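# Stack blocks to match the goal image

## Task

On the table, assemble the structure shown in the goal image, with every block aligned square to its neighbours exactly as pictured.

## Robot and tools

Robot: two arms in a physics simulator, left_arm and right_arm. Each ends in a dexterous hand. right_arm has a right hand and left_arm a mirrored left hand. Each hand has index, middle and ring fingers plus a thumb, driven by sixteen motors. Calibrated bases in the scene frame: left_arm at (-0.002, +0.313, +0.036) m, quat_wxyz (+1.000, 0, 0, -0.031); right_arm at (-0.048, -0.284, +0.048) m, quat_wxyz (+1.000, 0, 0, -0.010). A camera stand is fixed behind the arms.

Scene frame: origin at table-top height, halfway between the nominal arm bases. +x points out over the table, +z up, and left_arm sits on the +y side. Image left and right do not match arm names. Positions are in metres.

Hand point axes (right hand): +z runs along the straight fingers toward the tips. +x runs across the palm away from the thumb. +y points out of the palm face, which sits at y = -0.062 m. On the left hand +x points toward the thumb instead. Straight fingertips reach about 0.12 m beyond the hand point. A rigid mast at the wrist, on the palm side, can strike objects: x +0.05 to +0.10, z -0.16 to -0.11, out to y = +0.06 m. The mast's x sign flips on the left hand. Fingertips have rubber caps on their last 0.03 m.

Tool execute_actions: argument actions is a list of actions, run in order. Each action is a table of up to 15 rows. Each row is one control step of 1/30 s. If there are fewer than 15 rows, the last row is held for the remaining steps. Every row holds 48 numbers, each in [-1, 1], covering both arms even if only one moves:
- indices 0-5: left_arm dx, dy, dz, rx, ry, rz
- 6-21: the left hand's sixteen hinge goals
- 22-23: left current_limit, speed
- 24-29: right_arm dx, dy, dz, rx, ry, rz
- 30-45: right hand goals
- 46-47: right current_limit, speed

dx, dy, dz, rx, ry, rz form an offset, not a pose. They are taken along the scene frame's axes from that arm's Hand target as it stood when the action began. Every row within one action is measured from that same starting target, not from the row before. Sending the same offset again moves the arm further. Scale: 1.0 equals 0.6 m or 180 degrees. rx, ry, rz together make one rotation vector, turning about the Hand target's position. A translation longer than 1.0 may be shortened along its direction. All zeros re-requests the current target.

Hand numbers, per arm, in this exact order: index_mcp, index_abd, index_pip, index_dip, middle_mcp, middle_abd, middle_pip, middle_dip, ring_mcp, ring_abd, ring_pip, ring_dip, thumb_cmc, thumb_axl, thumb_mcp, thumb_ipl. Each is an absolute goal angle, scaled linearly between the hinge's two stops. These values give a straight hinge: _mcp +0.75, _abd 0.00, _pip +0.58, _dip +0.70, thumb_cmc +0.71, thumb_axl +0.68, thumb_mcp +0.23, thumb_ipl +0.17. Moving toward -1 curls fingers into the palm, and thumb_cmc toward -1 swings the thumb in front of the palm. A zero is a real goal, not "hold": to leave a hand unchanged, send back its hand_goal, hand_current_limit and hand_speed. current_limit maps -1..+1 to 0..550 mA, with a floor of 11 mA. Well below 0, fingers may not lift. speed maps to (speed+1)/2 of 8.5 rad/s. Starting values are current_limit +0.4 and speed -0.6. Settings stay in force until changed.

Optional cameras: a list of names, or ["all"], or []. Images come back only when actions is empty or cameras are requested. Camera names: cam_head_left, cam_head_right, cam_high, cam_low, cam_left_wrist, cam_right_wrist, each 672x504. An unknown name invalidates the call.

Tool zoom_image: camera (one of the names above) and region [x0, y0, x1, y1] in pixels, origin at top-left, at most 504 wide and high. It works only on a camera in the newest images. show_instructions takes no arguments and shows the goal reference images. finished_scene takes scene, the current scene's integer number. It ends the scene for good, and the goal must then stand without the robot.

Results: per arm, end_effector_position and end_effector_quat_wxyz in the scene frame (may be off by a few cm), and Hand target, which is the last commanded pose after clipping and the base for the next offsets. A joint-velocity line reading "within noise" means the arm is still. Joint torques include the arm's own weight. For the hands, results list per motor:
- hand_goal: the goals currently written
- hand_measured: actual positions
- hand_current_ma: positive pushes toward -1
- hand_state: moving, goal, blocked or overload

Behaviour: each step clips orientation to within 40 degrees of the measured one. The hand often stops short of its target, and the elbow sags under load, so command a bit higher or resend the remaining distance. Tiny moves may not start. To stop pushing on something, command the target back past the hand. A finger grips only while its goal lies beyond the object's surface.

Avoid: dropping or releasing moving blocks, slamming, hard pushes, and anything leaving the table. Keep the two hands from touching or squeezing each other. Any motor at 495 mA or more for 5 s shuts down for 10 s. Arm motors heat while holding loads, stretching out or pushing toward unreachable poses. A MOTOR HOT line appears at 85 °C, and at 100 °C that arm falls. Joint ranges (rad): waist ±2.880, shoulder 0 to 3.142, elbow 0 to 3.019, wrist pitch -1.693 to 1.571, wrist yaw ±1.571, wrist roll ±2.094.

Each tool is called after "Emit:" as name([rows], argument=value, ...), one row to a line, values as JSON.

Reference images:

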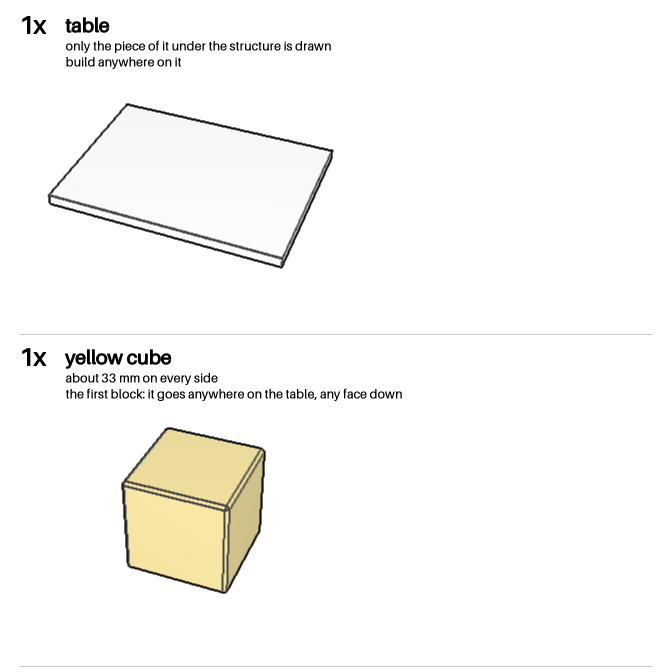

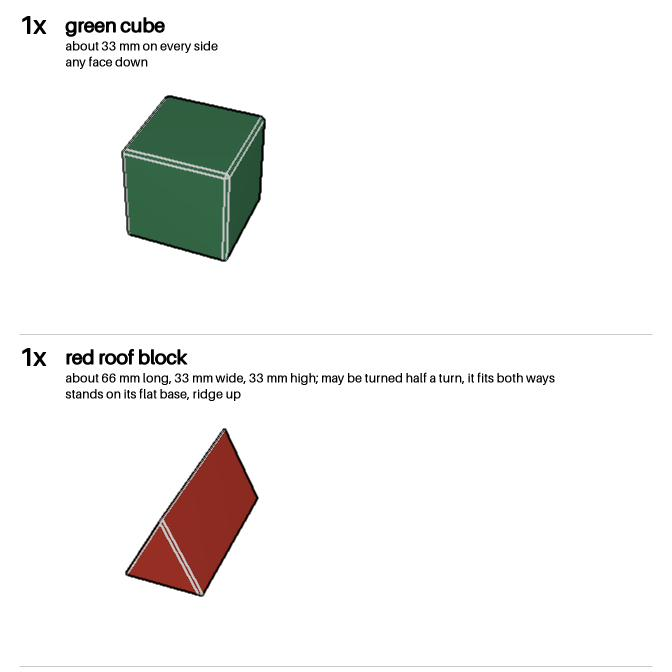

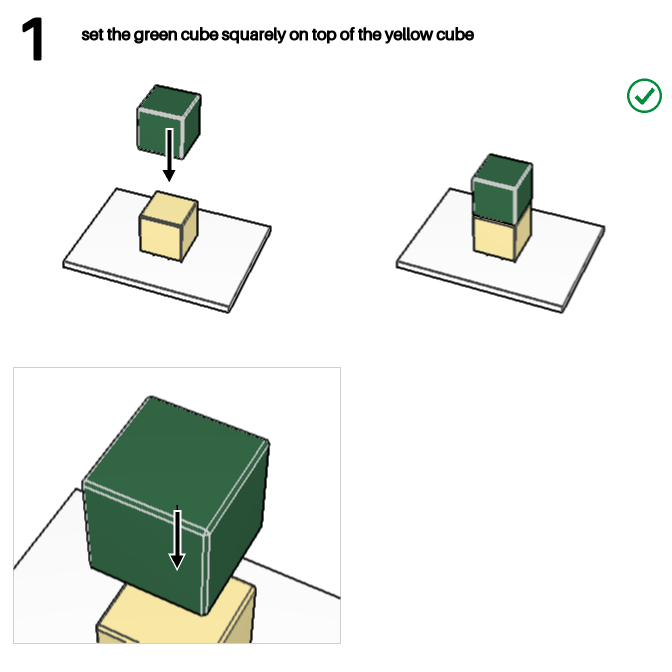

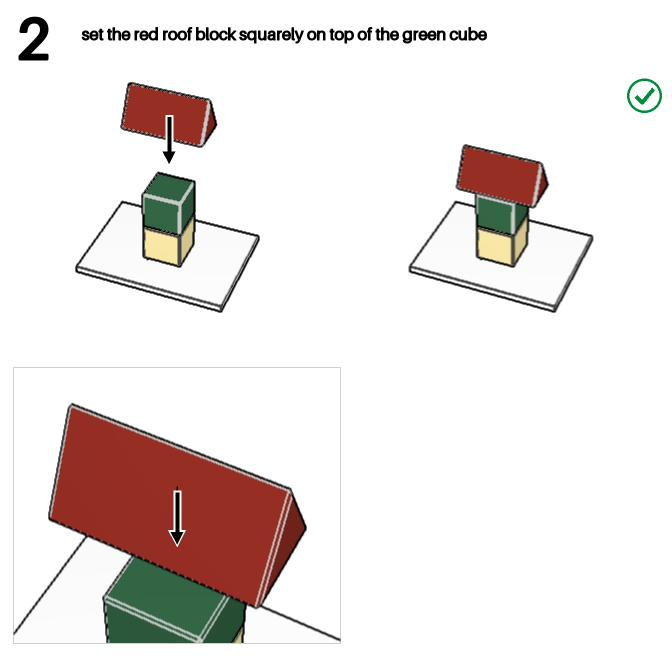

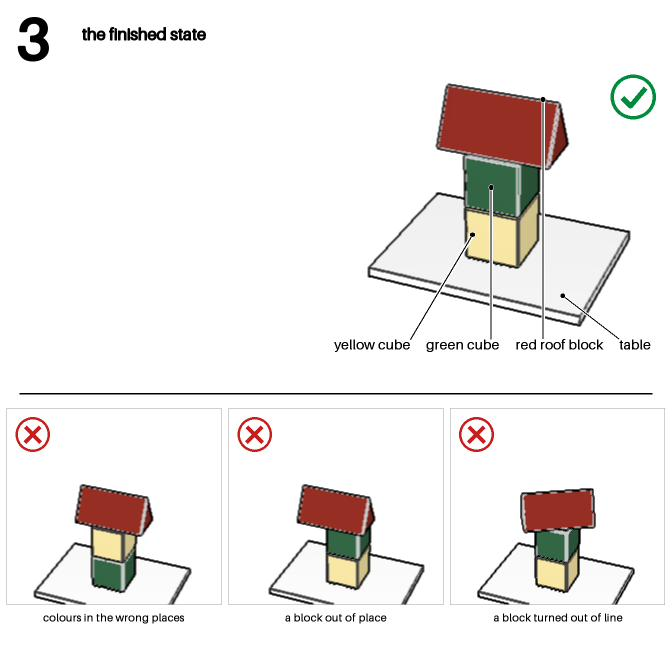

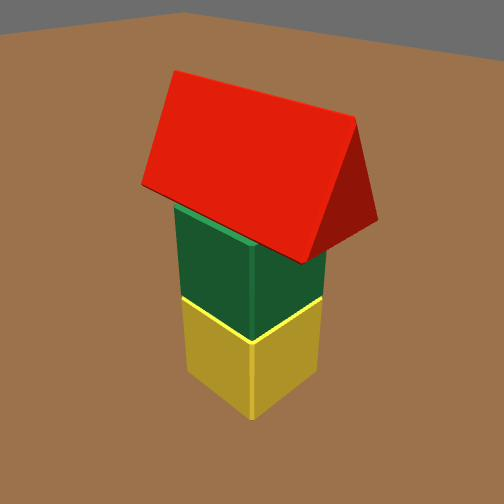

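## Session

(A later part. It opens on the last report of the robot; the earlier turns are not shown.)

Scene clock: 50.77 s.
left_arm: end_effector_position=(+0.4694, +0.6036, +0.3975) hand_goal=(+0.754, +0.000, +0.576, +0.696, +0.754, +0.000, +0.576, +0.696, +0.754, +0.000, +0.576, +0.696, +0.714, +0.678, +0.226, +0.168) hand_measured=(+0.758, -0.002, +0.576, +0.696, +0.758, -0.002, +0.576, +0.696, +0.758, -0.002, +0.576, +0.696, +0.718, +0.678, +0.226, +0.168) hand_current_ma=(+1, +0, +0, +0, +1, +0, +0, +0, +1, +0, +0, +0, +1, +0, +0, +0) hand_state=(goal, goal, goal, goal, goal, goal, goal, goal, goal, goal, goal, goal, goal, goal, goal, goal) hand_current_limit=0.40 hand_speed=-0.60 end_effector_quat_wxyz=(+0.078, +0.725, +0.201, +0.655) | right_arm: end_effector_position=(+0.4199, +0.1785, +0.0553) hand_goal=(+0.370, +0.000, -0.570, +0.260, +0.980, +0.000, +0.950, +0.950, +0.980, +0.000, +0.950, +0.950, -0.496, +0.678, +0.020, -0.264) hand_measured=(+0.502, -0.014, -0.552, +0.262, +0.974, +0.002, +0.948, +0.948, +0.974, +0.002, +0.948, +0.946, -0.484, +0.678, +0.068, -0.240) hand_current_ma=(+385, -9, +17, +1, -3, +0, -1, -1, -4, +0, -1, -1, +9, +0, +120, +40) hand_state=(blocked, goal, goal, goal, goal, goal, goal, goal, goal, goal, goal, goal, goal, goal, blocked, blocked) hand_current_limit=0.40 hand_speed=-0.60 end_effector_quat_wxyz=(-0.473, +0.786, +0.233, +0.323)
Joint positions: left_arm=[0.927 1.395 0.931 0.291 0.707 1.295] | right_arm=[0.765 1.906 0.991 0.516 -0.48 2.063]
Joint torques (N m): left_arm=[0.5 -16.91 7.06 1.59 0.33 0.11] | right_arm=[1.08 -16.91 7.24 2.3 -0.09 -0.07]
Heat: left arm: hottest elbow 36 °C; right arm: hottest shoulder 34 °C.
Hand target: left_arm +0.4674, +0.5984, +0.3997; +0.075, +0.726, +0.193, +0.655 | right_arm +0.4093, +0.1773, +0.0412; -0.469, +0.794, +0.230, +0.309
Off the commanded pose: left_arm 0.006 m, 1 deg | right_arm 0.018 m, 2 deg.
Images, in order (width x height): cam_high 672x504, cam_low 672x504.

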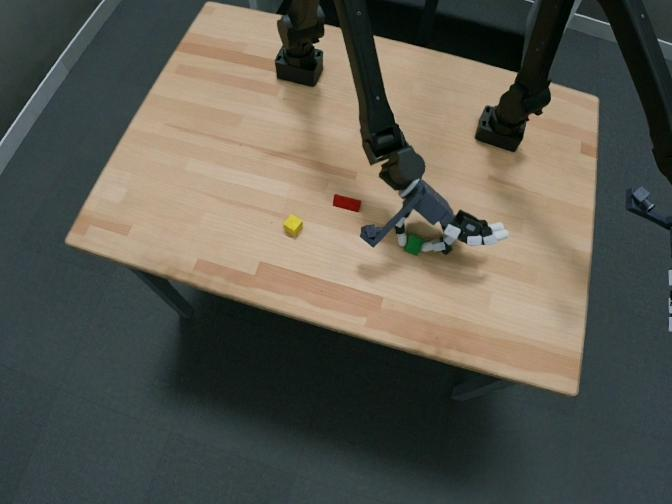

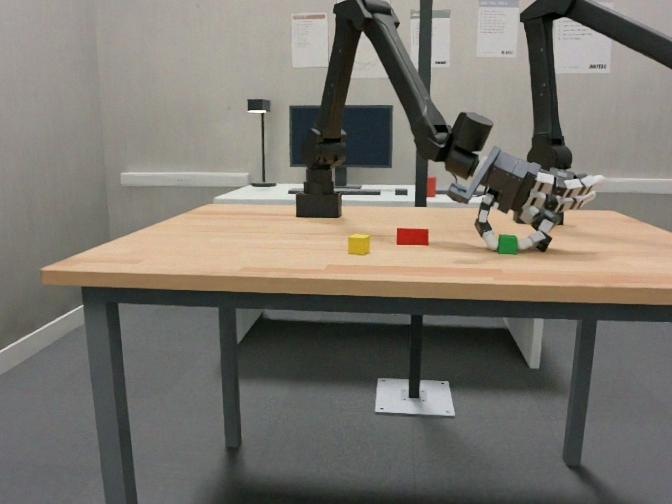

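Emit:
execute_actions([
  [[0,0,0,0,0,0,0.754,0,0.576,0.696,0.754,0,0.576,0.696,0.754,0,0.576,0.696,0.714,0.678,0.226,0.168,0.4,-0.6,0.01,0,0.05,0,0,0,0.375,0,-0.57,0.26,0.98,0,0.95,0.95,0.98,0,0.95,0.95,-0.497,0.677,0.02,-0.265,0.4,-0.6]],
  [[0,0,0,0,0,0,0.754,0,0.576,0.696,0.754,0,0.576,0.696,0.754,0,0.576,0.696,0.714,0.678,0.226,0.168,0.4,-0.6,0.01,0,0.07,0,0,0,0.375,0,-0.57,0.26,0.98,0,0.95,0.95,0.98,0,0.95,0.95,-0.497,0.677,0.02,-0.265,0.4,-0.6]],
], cameras=["cam_low"])

Emit:
zoom_image(camera="cam_low", region=[465, 190, 535, 260])

Scene clock: 55.53 s.
left_arm: end_effector_position=(+0.4694, +0.6036, +0.3975) hand_goal=(+0.754, +0.000, +0.576, +0.696, +0.754, +0.000, +0.576, +0.696, +0.754, +0.000, +0.576, +0.696, +0.714, +0.678, +0.226, +0.168) hand_measured=(+0.758, -0.002, +0.576, +0.696, +0.758, -0.002, +0.576, +0.696, +0.758, -0.002, +0.576, +0.696, +0.718, +0.678, +0.226, +0.168) hand_current_ma=(+1, +0, +0, +0, +1, +0, +0, +0, +1, +0, +0, +0, +1, +0, +0, +0) hand_state=(goal, goal, goal, goal, goal, goal, goal, goal, goal, goal, goal, goal, goal, goal, goal, goal) hand_current_limit=0.40 hand_speed=-0.60 end_effector_quat_wxyz=(+0.078, +0.725, +0.201, +0.655) | right_arm: end_effector_position=(+0.4062, +0.1676, +0.0932) hand_goal=(+0.376, +0.000, -0.570, +0.260, +0.980, +0.000, +0.950, +0.950, +0.980, +0.000, +0.950, +0.950, -0.496, +0.678, +0.020, -0.264) hand_measured=(+0.490, -0.002, -0.542, +0.268, +0.974, +0.002, +0.948, +0.948, +0.974, +0.002, +0.948, +0.946, -0.488, +0.678, +0.070, -0.240) hand_current_ma=(+335, +0, +34, +5, -4, +0, -1, -1, -4, +0, -1, -1, +5, +0, +128, +43) hand_state=(blocked, goal, blocked, goal, goal, goal, goal, goal, goal, goal, goal, goal, goal, goal, blocked, blocked) hand_current_limit=0.40 hand_speed=-0.60 end_effector_quat_wxyz=(-0.462, +0.804, +0.230, +0.296)
Joint positions: left_arm=[0.927 1.395 0.931 0.291 0.707 1.295] | right_arm=[0.765 1.784 0.994 0.323 -0.487 2.063]
Joint torques (N m): left_arm=[0.44 -16.97 7.08 1.62 0.33 0.1] | right_arm=[-0.62 -17.44 12.96 2.22 -0.4 -0.15]
Heat: left arm: hottest elbow 36 °C; right arm: hottest shoulder 34 °C.
Hand target: left_arm +0.4674, +0.5984, +0.3997; +0.075, +0.726, +0.193, +0.655 | right_arm +0.4214, +0.1774, +0.1134; -0.469, +0.794, +0.230, +0.309
Off the commanded pose: left_arm 0.006 m, 1 deg | right_arm 0.027 m, 2 deg.
Images, in order (width x height): cam_low 672x504.

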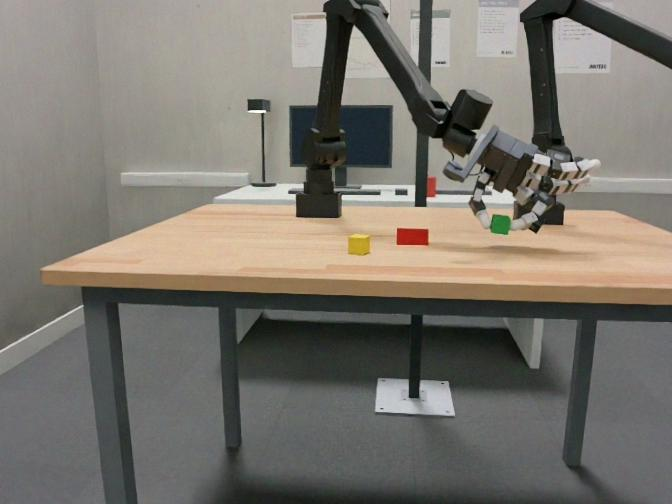

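Scaled by 7.200 from the camera's 672x504 image, which has a finer 960x720 frame.

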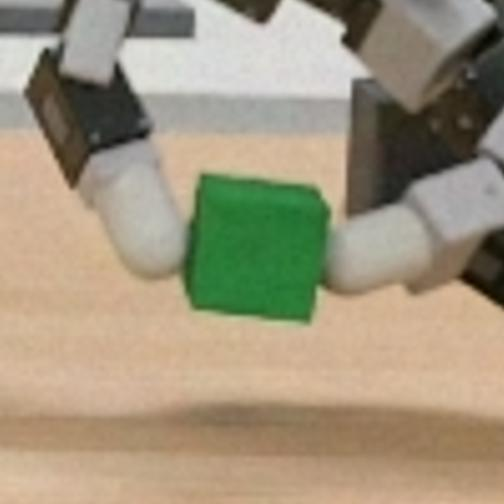

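Emit:
execute_actions([
  [[0,0,0,0,0,0,0.754,0,0.576,0.696,0.754,0,0.576,0.696,0.754,0,0.576,0.696,0.714,0.678,0.226,0.168,0.4,-0.6,0.0128,-0.071,0.015,0,0,-0.01556,0.38,0,-0.57,0.26,0.98,0,0.95,0.95,0.98,0,0.95,0.95,-0.497,0.677,0.02,-0.265,0.4,-0.6]],
  [[0,0,0,0,0,0,0.754,0,0.576,0.696,0.754,0,0.576,0.696,0.754,0,0.576,0.696,0.714,0.678,0.226,0.168,0.4,-0.6,0.0128,-0.071,0.015,0,0,-0.01556,0.38,0,-0.57,0.26,0.98,0,0.95,0.95,0.98,0,0.95,0.95,-0.497,0.677,0.02,-0.265,0.4,-0.6]],
  [[0,0,0,0,0,0,0.754,0,0.576,0.696,0.754,0,0.576,0.696,0.754,0,0.576,0.696,0.714,0.678,0.226,0.168,0.4,-0.6,0.0128,-0.071,0.010,0,0,-0.01556,0.38,0,-0.57,0.26,0.98,0,0.95,0.95,0.98,0,0.95,0.95,-0.497,0.677,0.02,-0.265,0.4,-0.6]],
  [[0,0,0,0,0,0,0.754,0,0.576,0.696,0.754,0,0.576,0.696,0.754,0,0.576,0.696,0.714,0.678,0.226,0.168,0.4,-0.6,0.0128,-0.071,0.0087,0,0,-0.01556,0.38,0,-0.57,0.26,0.98,0,0.95,0.95,0.98,0,0.95,0.95,-0.497,0.677,0.02,-0.265,0.4,-0.6]],
  [[0,0,0,0,0,0,0.754,0,0.576,0.696,0.754,0,0.576,0.696,0.754,0,0.576,0.696,0.714,0.678,0.226,0.168,0.4,-0.6,0.0128,-0.071,0.0087,0,0,-0.01556,0.38,0,-0.57,0.26,0.98,0,0.95,0.95,0.98,0,0.95,0.95,-0.497,0.677,0.02,-0.265,0.4,-0.6]],
  [[0,0,0,0,0,0,0.754,0,0.576,0.696,0.754,0,0.576,0.696,0.754,0,0.576,0.696,0.714,0.678,0.226,0.168,0.4,-0.6,0.0128,-0.071,0,0.0155,-0.003,-0.01556,0.38,0,-0.57,0.26,0.98,0,0.95,0.95,0.98,0,0.95,0.95,-0.497,0.677,0.02,-0.265,0.4,-0.6]],
  [[0,0,0,0,0,0,0.754,0,0.576,0.696,0.754,0,0.576,0.696,0.754,0,0.576,0.696,0.714,0.678,0.226,0.168,0.4,-0.6,0.0128,-0.071,0,0.0155,-0.003,-0.01556,0.38,0,-0.57,0.26,0.98,0,0.95,0.95,0.98,0,0.95,0.95,-0.497,0.677,0.02,-0.265,0.4,-0.6]],
], cameras=["cam_high","cam_low"])

Emit:
zoom_image(camera="cam_high", region=[255, 180, 325, 250])

Emit:
zoom_image(camera="cam_low", region=[325, 190, 395, 260])

Scene clock: 61.20 s.
left_arm: end_effector_position=(+0.4694, +0.6036, +0.3975) hand_goal=(+0.754, +0.000, +0.576, +0.696, +0.754, +0.000, +0.576, +0.696, +0.754, +0.000, +0.576, +0.696, +0.714, +0.678, +0.226, +0.168) hand_measured=(+0.758, -0.002, +0.576, +0.696, +0.758, -0.002, +0.576, +0.696, +0.758, -0.002, +0.576, +0.696, +0.718, +0.678, +0.226, +0.168) hand_current_ma=(+1, +0, +0, +0, +1, +0, +0, +0, +1, +0, +0, +0, +1, +0, +0, +0) hand_state=(goal, goal, goal, goal, goal, goal, goal, goal, goal, goal, goal, goal, goal, goal, goal, goal) hand_current_limit=0.40 hand_speed=-0.60 end_effector_quat_wxyz=(+0.078, +0.725, +0.201, +0.655) | right_arm: end_effector_position=(+0.4753, -0.1190, +0.1408) hand_goal=(+0.380, +0.000, -0.570, +0.260, +0.980, +0.000, +0.950, +0.950, +0.980, +0.000, +0.950, +0.950, -0.496, +0.678, +0.020, -0.264) hand_measured=(+0.488, -0.002, -0.542, +0.268, +0.974, +0.002, +0.948, +0.948, +0.974, +0.002, +0.948, +0.946, -0.490, +0.678, +0.072, -0.240) hand_current_ma=(+309, +0, +34, +5, -4, +0, -1, -1, -4, +0, -1, -1, +4, +0, +132, +44) hand_state=(blocked, goal, blocked, goal, goal, goal, goal, goal, goal, goal, goal, goal, goal, goal, blocked, blocked) hand_current_limit=0.40 hand_speed=-0.60 end_effector_quat_wxyz=(-0.445, +0.802, +0.078, +0.390)
Joint positions: left_arm=[0.927 1.395 0.931 0.291 0.707 1.295] | right_arm=[0.208 1.513 0.739 0.365 -0.718 2.047]
Joint torques (N m): left_arm=[0.44 -16.97 7.09 1.59 0.33 0.11] | right_arm=[0.03 -13.27 8.55 3.04 -0.47 -0.1]
Heat: left arm: hottest elbow 36 °C; right arm: hottest elbow 35 °C.
Hand target: left_arm +0.4674, +0.5984, +0.3997; +0.075, +0.726, +0.193, +0.655 | right_arm +0.4750, -0.1209, +0.1476; -0.448, +0.797, +0.078, +0.398
Off the commanded pose: left_arm 0.006 m, 1 deg | right_arm 0.007 m, 1 deg.
Images, in order (width x height): cam_high 672x504, cam_low 672x504.

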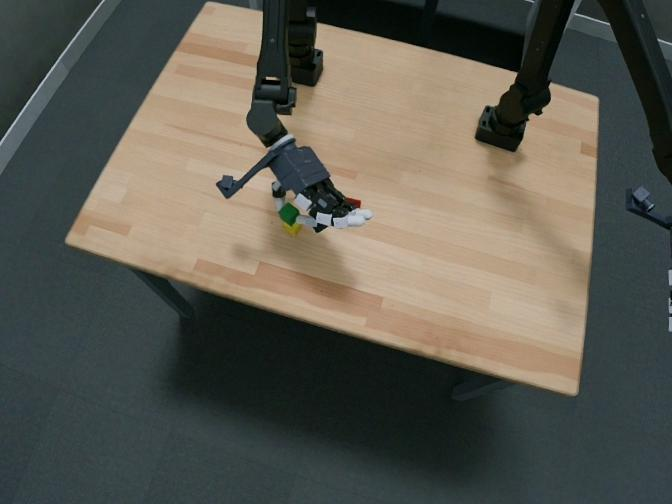

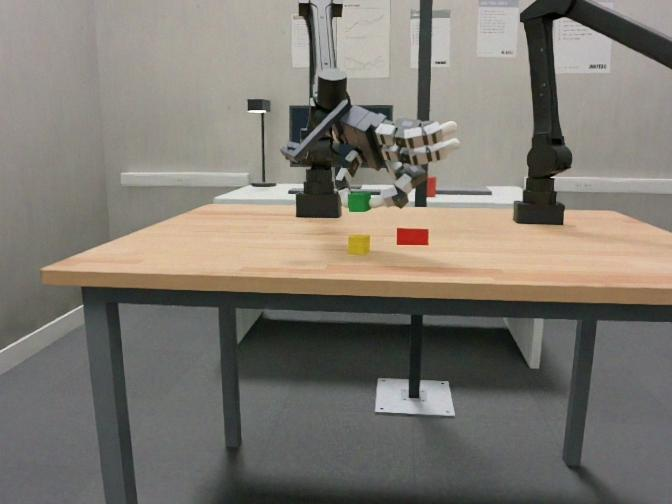

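Scaled by 7.200 from the camera's 672x504 image, which has a finer 960x720 frame.

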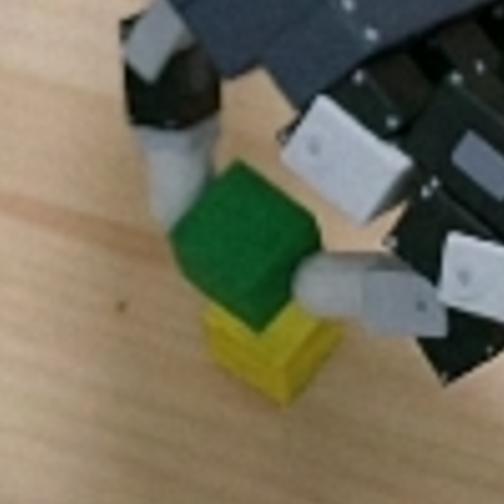

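Scaled by 7.200 from the camera's 672x504 image, which has a finer 960x720 frame.

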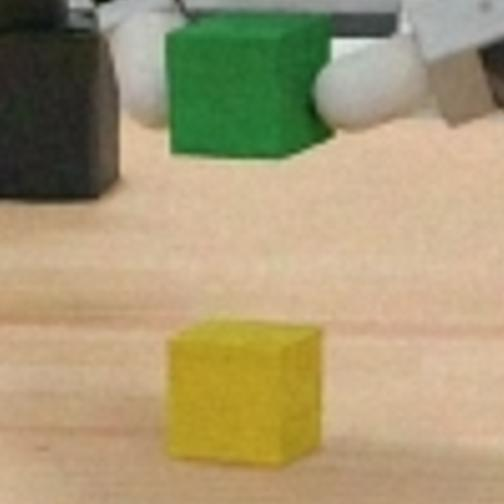

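Emit:
execute_actions([
  [[0,0,0,0,0,0,0.754,0,0.576,0.696,0.754,0,0.576,0.696,0.754,0,0.576,0.696,0.714,0.678,0.226,0.168,0.4,-0.6,-0.012,0.001,-0.03,-0.0028,0.0005,0,0.38,0,-0.57,0.26,0.98,0,0.95,0.95,0.98,0,0.95,0.95,-0.497,0.677,0.02,-0.265,0.4,-0.6]],
  [[0,0,0,0,0,0,0.754,0,0.576,0.696,0.754,0,0.576,0.696,0.754,0,0.576,0.696,0.714,0.678,0.226,0.168,0.4,-0.6,-0.01,0,-0.03,-0.0028,0.0005,0,0.38,0,-0.57,0.26,0.98,0,0.95,0.95,0.98,0,0.95,0.95,-0.497,0.677,0.02,-0.265,0.4,-0.6]],
], cameras=["cam_high","cam_low"])

Emit:
zoom_image(camera="cam_high", region=[265, 190, 325, 250])

Emit:
zoom_image(camera="cam_low", region=[330, 205, 390, 265])

Scene clock: 66.37 s.
left_arm: end_effector_position=(+0.4694, +0.6036, +0.3975) hand_goal=(+0.754, +0.000, +0.576, +0.696, +0.754, +0.000, +0.576, +0.696, +0.754, +0.000, +0.576, +0.696, +0.714, +0.678, +0.226, +0.168) hand_measured=(+0.758, -0.002, +0.576, +0.696, +0.758, -0.002, +0.576, +0.696, +0.758, -0.002, +0.576, +0.696, +0.718, +0.678, +0.226, +0.168) hand_current_ma=(+1, +0, +0, +0, +1, +0, +0, +0, +1, +0, +0, +0, +1, +0, +0, +0) hand_state=(goal, goal, goal, goal, goal, goal, goal, goal, goal, goal, goal, goal, goal, goal, goal, goal) hand_current_limit=0.40 hand_speed=-0.60 end_effector_quat_wxyz=(+0.078, +0.725, +0.201, +0.655) | right_arm: end_effector_position=(+0.4637, -0.1233, +0.1225) hand_goal=(+0.380, +0.000, -0.570, +0.260, +0.980, +0.000, +0.950, +0.950, +0.980, +0.000, +0.950, +0.950, -0.496, +0.678, +0.020, -0.264) hand_measured=(+0.488, -0.002, -0.542, +0.268, +0.974, +0.002, +0.948, +0.948, +0.974, +0.002, +0.948, +0.946, -0.490, +0.678, +0.072, -0.240) hand_current_ma=(+309, +0, +34, +5, -4, +0, -1, -1, -4, +0, -1, -1, +4, +0, +132, +44) hand_state=(blocked, goal, blocked, goal, goal, goal, goal, goal, goal, goal, goal, goal, goal, goal, blocked, blocked) hand_current_limit=0.40 hand_speed=-0.60 end_effector_quat_wxyz=(-0.442, +0.799, +0.078, +0.400)
Joint positions: left_arm=[0.927 1.395 0.931 0.291 0.707 1.295] | right_arm=[0.208 1.53 0.676 0.465 -0.706 2.048]
Joint torques (N m): left_arm=[0.5 -16.91 7.09 1.61 0.33 0.11] | right_arm=[1.38 -10.11 8.21 3.12 -0.29 -0.23]
Heat: left arm: hottest elbow 36 °C; right arm: hottest elbow 35 °C.
Hand target: left_arm +0.4674, +0.5984, +0.3997; +0.075, +0.726, +0.193, +0.655 | right_arm +0.4618, -0.1203, +0.1117; -0.441, +0.801, +0.081, +0.396
Off the commanded pose: left_arm 0.006 m, 1 deg | right_arm 0.011 m, 1 deg.
Images, in order (width x height): cam_high 672x504, cam_low 672x504.

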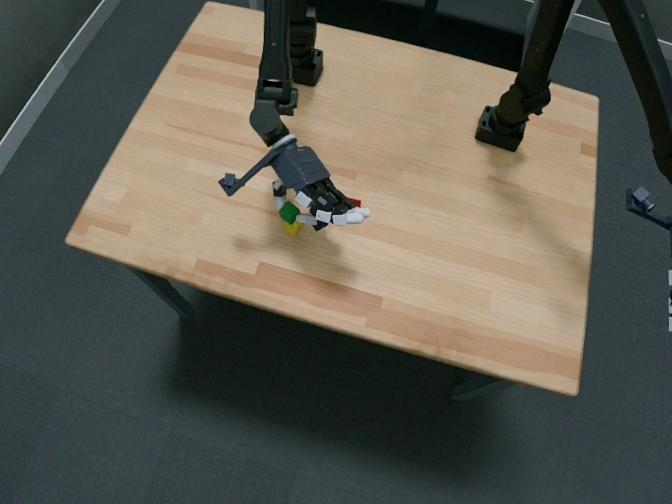

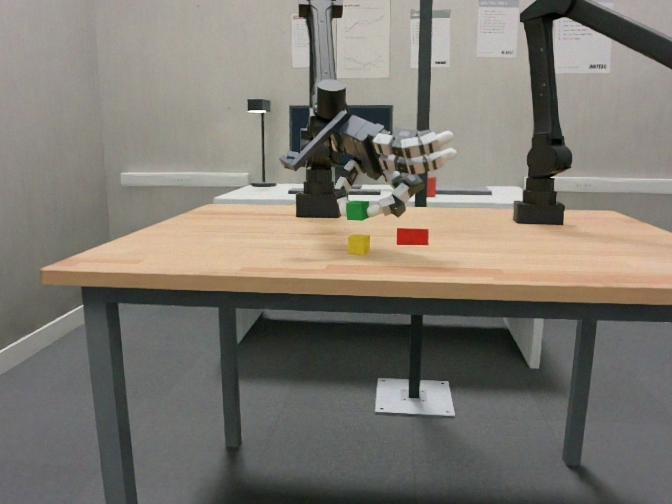

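Scaled by 8.400 from the camera's 672x504 image, which has a finer 960x720 frame.

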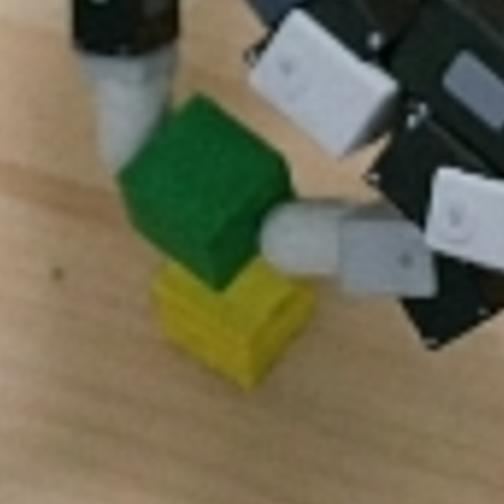

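Scaled by 8.400 from the camera's 672x504 image, which has a finer 960x720 frame.

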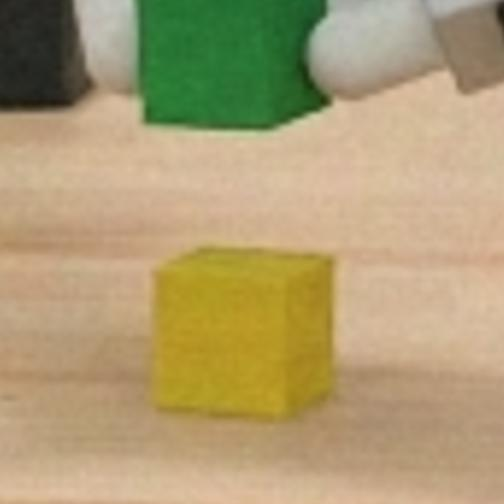

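Emit:
zoom_image(camera="cam_low", region=[340, 195, 380, 225])

Emit:
zoom_image(camera="cam_low", region=[340, 230, 380, 260])

Emit:
zoom_image(camera="cam_high", region=[275, 195, 315, 240])

Scaled by 12.600 from the camera's 672x504 image, which has a finer 960x720 frame.

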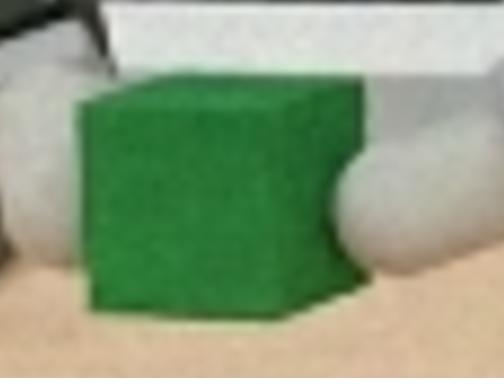

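Scaled by 12.600 from the camera's 672x504 image, which has a finer 960x720 frame.

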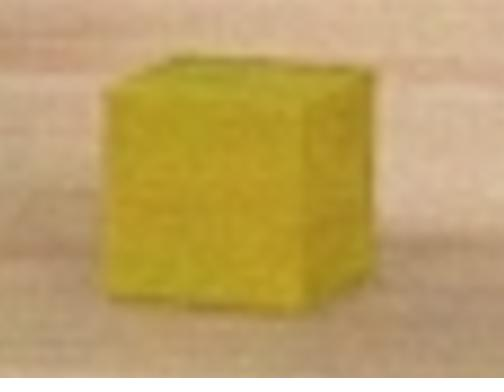

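Scaled by 11.200 from the camera's 672x504 image, which has a finer 960x720 frame.

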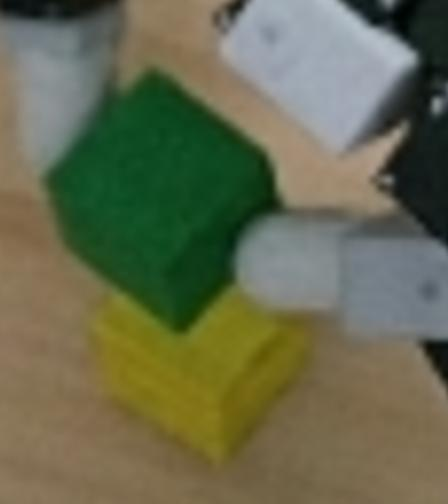

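Emit:
zoom_image(camera="cam_high", region=[278, 216, 308, 240])

Emit:
execute_actions(actions=[], cameras=["cam_head_left","cam_head_right","cam_low"])

Emit:
zoom_image(camera="cam_head_right", region=[310, 290, 360, 340])

Emit:
zoom_image(camera="cam_head_left", region=[305, 290, 355, 340])

Scaled by 16.800 from the camera's 672x504 image, which has a finer 960x720 frame.

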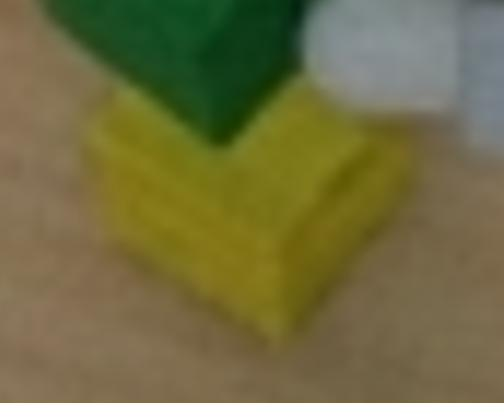

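Scene clock: 71.33 s.
left_arm: end_effector_position=(+0.4694, +0.6036, +0.3975) hand_goal=(+0.754, +0.000, +0.576, +0.696, +0.754, +0.000, +0.576, +0.696, +0.754, +0.000, +0.576, +0.696, +0.714, +0.678, +0.226, +0.168) hand_measured=(+0.758, -0.002, +0.576, +0.696, +0.758, -0.002, +0.576, +0.696, +0.758, -0.002, +0.576, +0.696, +0.718, +0.678, +0.226, +0.168) hand_current_ma=(+1, +0, +0, +0, +1, +0, +0, +0, +1, +0, +0, +0, +1, +0, +0, +0) hand_state=(goal, goal, goal, goal, goal, goal, goal, goal, goal, goal, goal, goal, goal, goal, goal, goal) hand_current_limit=0.40 hand_speed=-0.60 end_effector_quat_wxyz=(+0.078, +0.725, +0.201, +0.655) | right_arm: end_effector_position=(+0.4637, -0.1232, +0.1226) hand_goal=(+0.380, +0.000, -0.570, +0.260, +0.980, +0.000, +0.950, +0.950, +0.980, +0.000, +0.950, +0.950, -0.496, +0.678, +0.020, -0.264) hand_measured=(+0.488, -0.002, -0.542, +0.268, +0.974, +0.002, +0.948, +0.948, +0.974, +0.002, +0.948, +0.946, -0.490, +0.678, +0.072, -0.240) hand_current_ma=(+309, +0, +34, +5, -4, +0, -1, -1, -4, +0, -1, -1, +4, +0, +132, +44) hand_state=(blocked, goal, blocked, goal, goal, goal, goal, goal, goal, goal, goal, goal, goal, goal, blocked, blocked) hand_current_limit=0.40 hand_speed=-0.60 end_effector_quat_wxyz=(-0.442, +0.799, +0.078, +0.401)
Joint positions: left_arm=[0.927 1.395 0.931 0.291 0.707 1.295] | right_arm=[0.208 1.53 0.676 0.465 -0.706 2.048]
Joint velocities: within noise
Joint torques (N m): left_arm=[0.5 -17.03 7.06 1.59 0.33 0.11] | right_arm=[0.85 -9.99 8.12 3.15 -0.27 -0.21]
Heat: left arm: hottest elbow 36 °C; right arm: hottest shoulder 34 °C.
Hand target: left_arm +0.4674, +0.5984, +0.3997; +0.075, +0.726, +0.193, +0.655 | right_arm +0.4618, -0.1202, +0.1118; -0.441, +0.801, +0.081, +0.396
Off the commanded pose: left_arm 0.006 m, 1 deg | right_arm 0.011 m, 1 deg.
Images, in order (width x height): cam_head_left 672x504, cam_head_right 672x504, cam_low 672x504.

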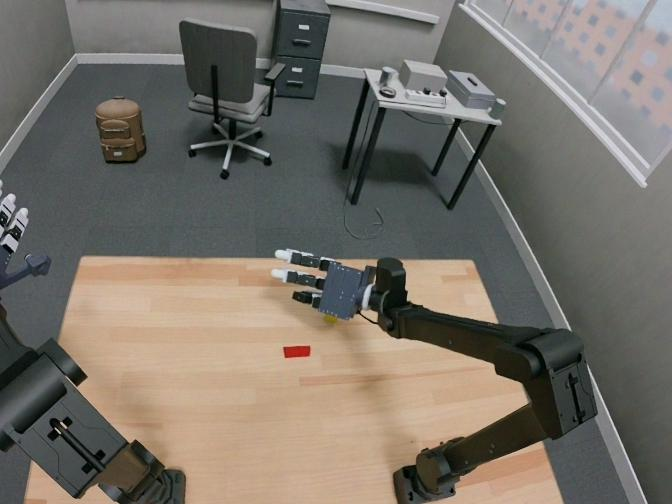

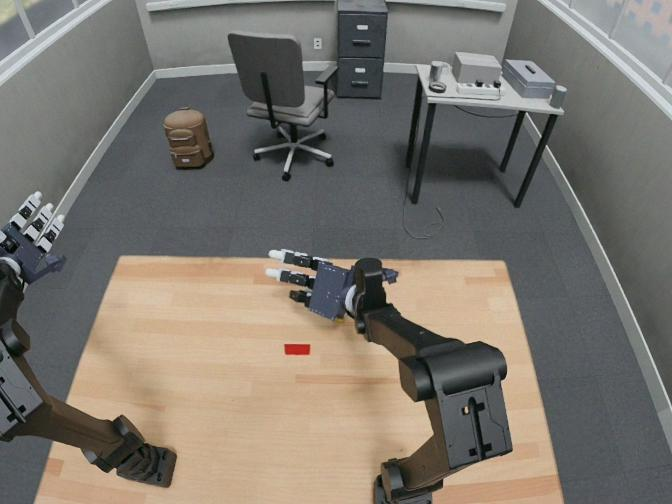

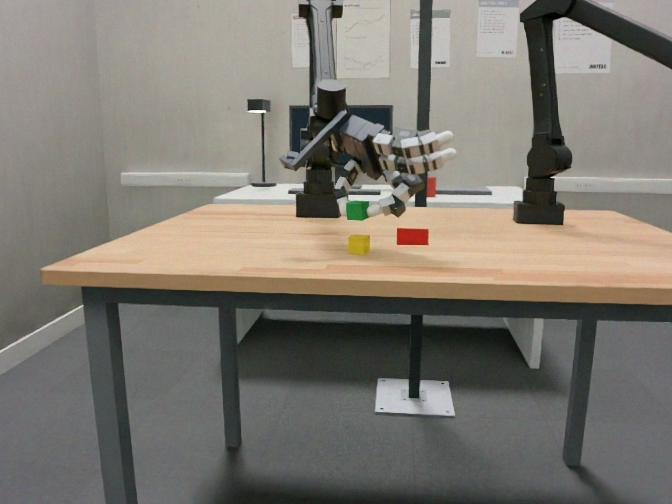

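Scaled by 10.080 from the camera's 672x504 image, which has a finer 960x720 frame.

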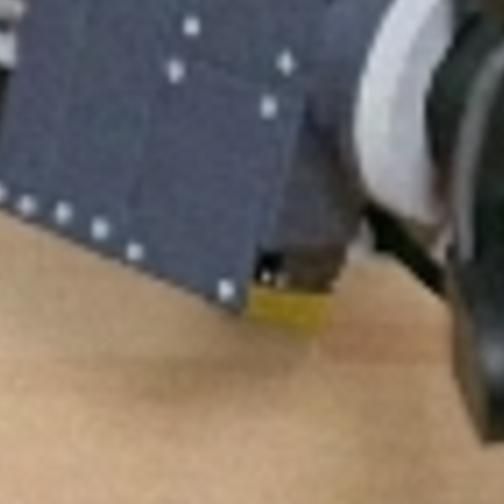

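Scaled by 10.080 from the camera's 672x504 image, which has a finer 960x720 frame.

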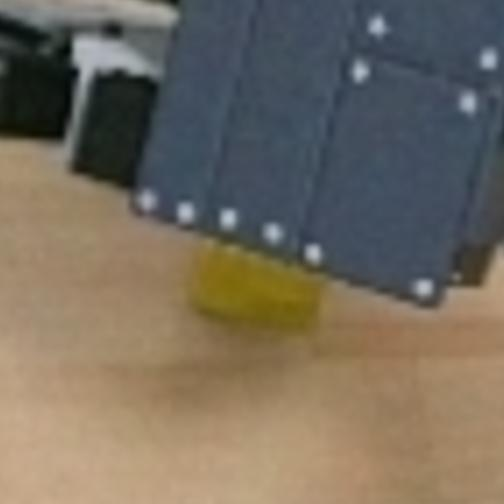

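Emit:
execute_actions([
  [[0,0,0,0,0,0,0.754,0,0.576,0.696,0.754,0,0.576,0.696,0.754,0,0.576,0.696,0.714,0.678,0.226,0.168,0.4,-0.6,0.001,0.009,-0.028,-0.0044,0.0008,0.0139,0.38,0,-0.57,0.26,0.98,0,0.95,0.95,0.98,0,0.95,0.95,-0.497,0.677,0.02,-0.265,0.4,-0.6]],
  [[0,0,0,0,0,0,0.754,0,0.576,0.696,0.754,0,0.576,0.696,0.754,0,0.576,0.696,0.714,0.678,0.226,0.168,0.4,-0.6,0,0,0,0,0,0,0.38,0,-0.57,0.26,0.98,0,0.95,0.95,0.98,0,0.95,0.95,-0.497,0.677,0.02,-0.265,0.4,-0.6]],
], cameras=["cam_high","cam_low"])

Emit:
zoom_image(camera="cam_high", region=[273, 195, 318, 240])

Emit:
zoom_image(camera="cam_low", region=[335, 205, 385, 255])

Scene clock: 74.03 s.
left_arm: end_effector_position=(+0.4694, +0.6036, +0.3975) hand_goal=(+0.754, +0.000, +0.576, +0.696, +0.754, +0.000, +0.576, +0.696, +0.754, +0.000, +0.576, +0.696, +0.714, +0.678, +0.226, +0.168) hand_measured=(+0.758, -0.002, +0.576, +0.696, +0.758, -0.002, +0.576, +0.696, +0.758, -0.002, +0.576, +0.696, +0.718, +0.678, +0.226, +0.168) hand_current_ma=(+1, +0, +0, +0, +1, +0, +0, +0, +1, +0, +0, +0, +1, +0, +0, +0) hand_state=(goal, goal, goal, goal, goal, goal, goal, goal, goal, goal, goal, goal, goal, goal, goal, goal) hand_current_limit=0.40 hand_speed=-0.60 end_effector_quat_wxyz=(+0.078, +0.725, +0.201, +0.655) | right_arm: end_effector_position=(+0.4621, -0.1203, +0.1012) hand_goal=(+0.380, +0.000, -0.570, +0.260, +0.980, +0.000, +0.950, +0.950, +0.980, +0.000, +0.950, +0.950, -0.496, +0.678, +0.020, -0.264) hand_measured=(+0.488, -0.002, -0.542, +0.268, +0.974, +0.002, +0.948, +0.948, +0.974, +0.002, +0.948, +0.946, -0.490, +0.678, +0.072, -0.240) hand_current_ma=(+309, +0, +34, +5, -4, +0, -1, -1, -4, +0, -1, -1, +4, +0, +132, +44) hand_state=(blocked, goal, blocked, goal, goal, goal, goal, goal, goal, goal, goal, goal, goal, goal, blocked, blocked) hand_current_limit=0.40 hand_speed=-0.60 end_effector_quat_wxyz=(-0.443, +0.804, +0.092, +0.387)
Joint positions: left_arm=[0.927 1.395 0.931 0.291 0.707 1.295] | right_arm=[0.208 1.581 0.676 0.477 -0.732 2.014]
Joint torques (N m): left_arm=[0.44 -16.97 7.05 1.61 0.33 0.11] | right_arm=[1.73 -10.46 8.39 3.06 -0.49 -0.26]
Heat: left arm: hottest elbow 36 °C; right arm: hottest shoulder 34 °C.
Hand target: left_arm +0.4674, +0.5984, +0.3997; +0.075, +0.726, +0.193, +0.655 | right_arm +0.4624, -0.1149, +0.0948; -0.444, +0.803, +0.100, +0.385
Off the commanded pose: left_arm 0.006 m, 1 deg | right_arm 0.008 m, 1 deg.
Images, in order (width x height): cam_high 672x504, cam_low 672x504.

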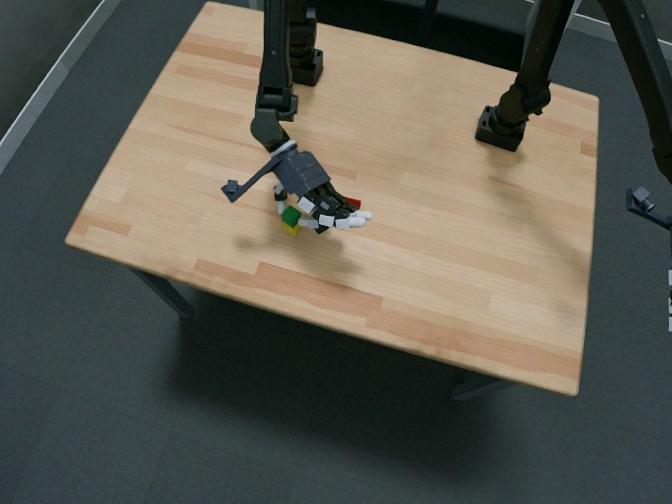

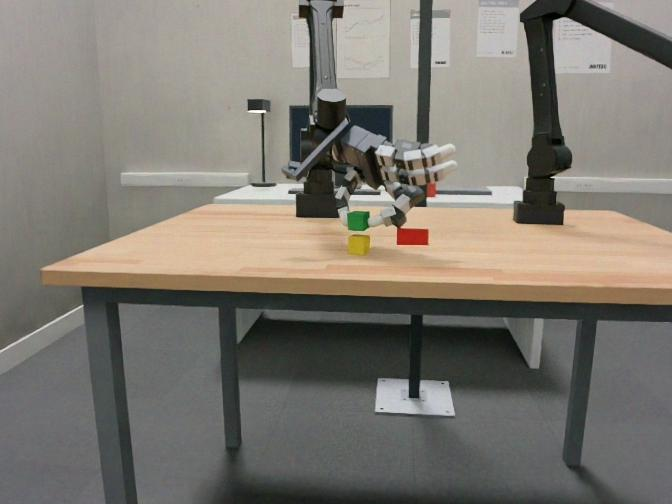

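Scaled by 11.200 from the camera's 672x504 image, which has a finer 960x720 frame.

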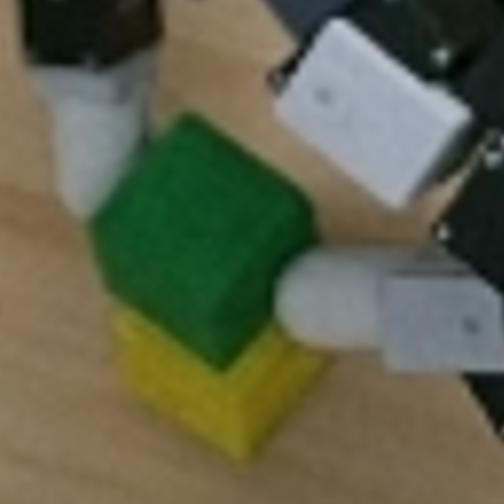

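Scaled by 10.080 from the camera's 672x504 image, which has a finer 960x720 frame.

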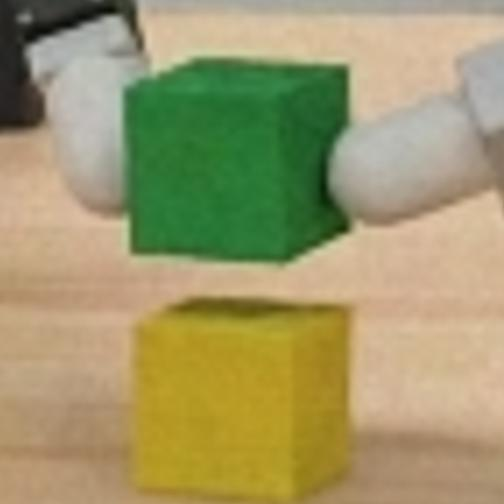

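Emit:
execute_actions([
  [[0,0,0,0,0,0,0.754,0,0.576,0.696,0.754,0,0.576,0.696,0.754,0,0.576,0.696,0.714,0.678,0.226,0.168,0.4,-0.6,0.001,0.004,-0.008,-0.0016,-0.0082,0,0.38,0,-0.57,0.26,0.98,0,0.95,0.95,0.98,0,0.95,0.95,-0.497,0.677,0.02,-0.265,0.4,-0.6]],
], cameras=["cam_high","cam_low"])

Emit:
zoom_image(camera="cam_high", region=[273, 200, 318, 245])

Emit:
zoom_image(camera="cam_low", region=[335, 210, 385, 260])

Scene clock: 78.70 s.
left_arm: end_effector_position=(+0.4694, +0.6036, +0.3975) hand_goal=(+0.754, +0.000, +0.576, +0.696, +0.754, +0.000, +0.576, +0.696, +0.754, +0.000, +0.576, +0.696, +0.714, +0.678, +0.226, +0.168) hand_measured=(+0.758, -0.002, +0.576, +0.696, +0.758, -0.002, +0.576, +0.696, +0.758, -0.002, +0.576, +0.696, +0.718, +0.678, +0.226, +0.168) hand_current_ma=(+1, +0, +0, +0, +1, +0, +0, +0, +1, +0, +0, +0, +1, +0, +0, +0) hand_state=(goal, goal, goal, goal, goal, goal, goal, goal, goal, goal, goal, goal, goal, goal, goal, goal) hand_current_limit=0.40 hand_speed=-0.60 end_effector_quat_wxyz=(+0.078, +0.725, +0.201, +0.655) | right_arm: end_effector_position=(+0.4692, -0.1197, +0.1044) hand_goal=(+0.380, +0.000, -0.570, +0.260, +0.980, +0.000, +0.950, +0.950, +0.980, +0.000, +0.950, +0.950, -0.496, +0.678, +0.020, -0.264) hand_measured=(+0.488, -0.002, -0.542, +0.268, +0.974, +0.002, +0.948, +0.948, +0.974, +0.002, +0.948, +0.946, -0.490, +0.678, +0.072, -0.240) hand_current_ma=(+309, +0, +34, +5, -4, +0, -1, -1, -4, +0, -1, -1, +4, +0, +132, +44) hand_state=(blocked, goal, blocked, goal, goal, goal, goal, goal, goal, goal, goal, goal, goal, goal, blocked, blocked) hand_current_limit=0.40 hand_speed=-0.60 end_effector_quat_wxyz=(-0.441, +0.795, +0.101, +0.404)
Joint positions: left_arm=[0.927 1.395 0.931 0.291 0.707 1.295] | right_arm=[0.209 1.595 0.676 0.526 -0.727 2.006]
Joint torques (N m): left_arm=[0.44 -16.91 7.06 1.59 0.33 0.11] | right_arm=[1.85 -10.64 7.17 3.14 -0.26 -0.26]
Heat: left arm: hottest elbow 36 °C; right arm: hottest shoulder 34 °C.
Hand target: left_arm +0.4674, +0.5984, +0.3997; +0.075, +0.726, +0.193, +0.655 | right_arm +0.4631, -0.1126, +0.0902; -0.441, +0.799, +0.107, +0.395
Off the commanded pose: left_arm 0.006 m, 1 deg | right_arm 0.017 m, 1 deg.
Images, in order (width x height): cam_high 672x504, cam_low 672x504.

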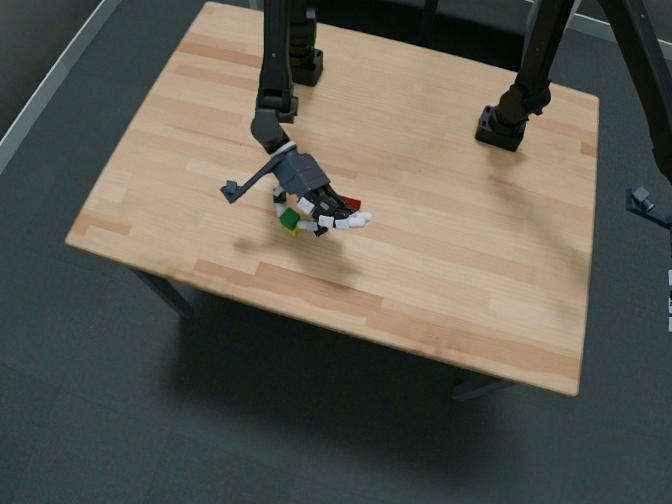

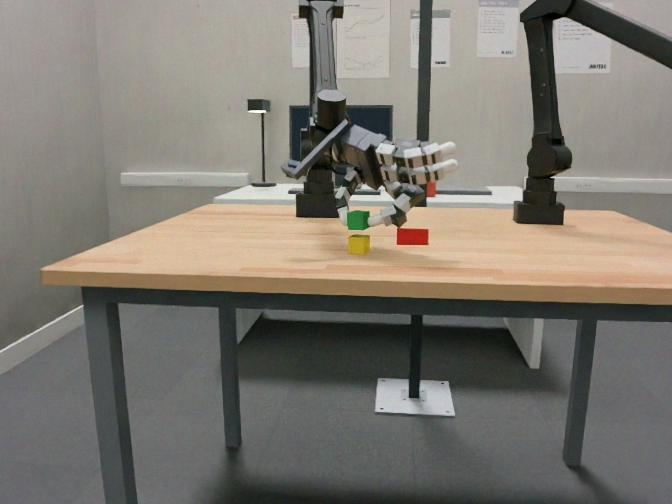

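Scaled by 11.200 from the camera's 672x504 image, which has a finer 960x720 frame.

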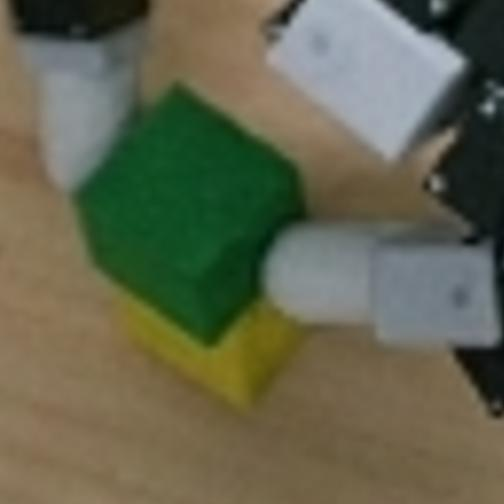

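Scaled by 10.080 from the camera's 672x504 image, which has a finer 960x720 frame.

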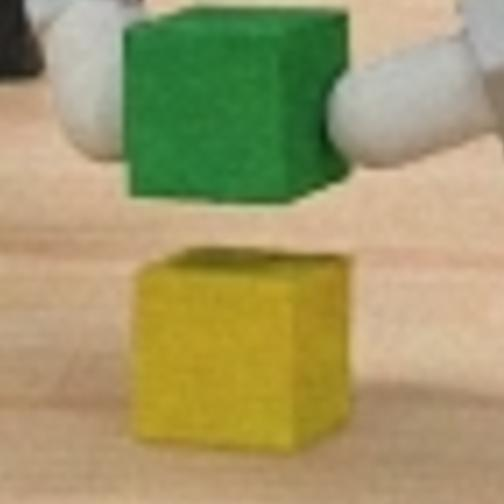

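Emit:
execute_actions([
  [[0,0,0,0,0,0,0.754,0,0.576,0.696,0.754,0,0.576,0.696,0.754,0,0.576,0.696,0.714,0.678,0.226,0.168,0.4,-0.6,-0.009,0.004,-0.008,0,0,0,0.38,0,-0.57,0.26,0.98,0,0.95,0.95,0.98,0,0.95,0.95,-0.497,0.677,0.02,-0.265,0.4,-0.6]],
])

Scene clock: 81.70 s.
left_arm: end_effector_position=(+0.4694, +0.6036, +0.3975) hand_goal=(+0.754, +0.000, +0.576, +0.696, +0.754, +0.000, +0.576, +0.696, +0.754, +0.000, +0.576, +0.696, +0.714, +0.678, +0.226, +0.168) hand_measured=(+0.758, -0.002, +0.576, +0.696, +0.758, -0.002, +0.576, +0.696, +0.758, -0.002, +0.576, +0.696, +0.718, +0.678, +0.226, +0.168) hand_current_ma=(+1, +0, +0, +0, +1, +0, +0, +0, +1, +0, +0, +0, +1, +0, +0, +0) hand_state=(goal, goal, goal, goal, goal, goal, goal, goal, goal, goal, goal, goal, goal, goal, goal, goal) hand_current_limit=0.40 hand_speed=-0.60 end_effector_quat_wxyz=(+0.078, +0.725, +0.201, +0.655) | right_arm: end_effector_position=(+0.4621, -0.1172, +0.0971) hand_goal=(+0.380, +0.000, -0.570, +0.260, +0.980, +0.000, +0.950, +0.950, +0.980, +0.000, +0.950, +0.950, -0.496, +0.678, +0.020, -0.264) hand_measured=(+0.488, -0.002, -0.542, +0.268, +0.974, +0.002, +0.948, +0.948, +0.974, +0.002, +0.948, +0.946, -0.490, +0.678, +0.072, -0.240) hand_current_ma=(+309, +0, +34, +5, -4, +0, -1, -1, -4, +0, -1, -1, +4, +0, +132, +44) hand_state=(blocked, goal, blocked, goal, goal, goal, goal, goal, goal, goal, goal, goal, goal, goal, blocked, blocked) hand_current_limit=0.40 hand_speed=-0.60 end_effector_quat_wxyz=(-0.440, +0.796, +0.102, +0.402)
Joint positions: left_arm=[0.927 1.395 0.931 0.291 0.707 1.295] | right_arm=[0.219 1.601 0.655 0.551 -0.719 2.005]
Joint torques (N m): left_arm=[0.5 -16.97 7.08 1.61 0.33 0.11] | right_arm=[1.44 -10.52 7.35 3.07 -0.27 -0.21]
Heat: left arm: hottest elbow 36 °C; right arm: hottest shoulder 34 °C.
Hand target: left_arm +0.4674, +0.5984, +0.3997; +0.075, +0.726, +0.193, +0.655 | right_arm +0.4577, -0.1102, +0.0853; -0.440, +0.799, +0.107, +0.395
Off the commanded pose: left_arm 0.006 m, 1 deg | right_arm 0.014 m, 1 deg.


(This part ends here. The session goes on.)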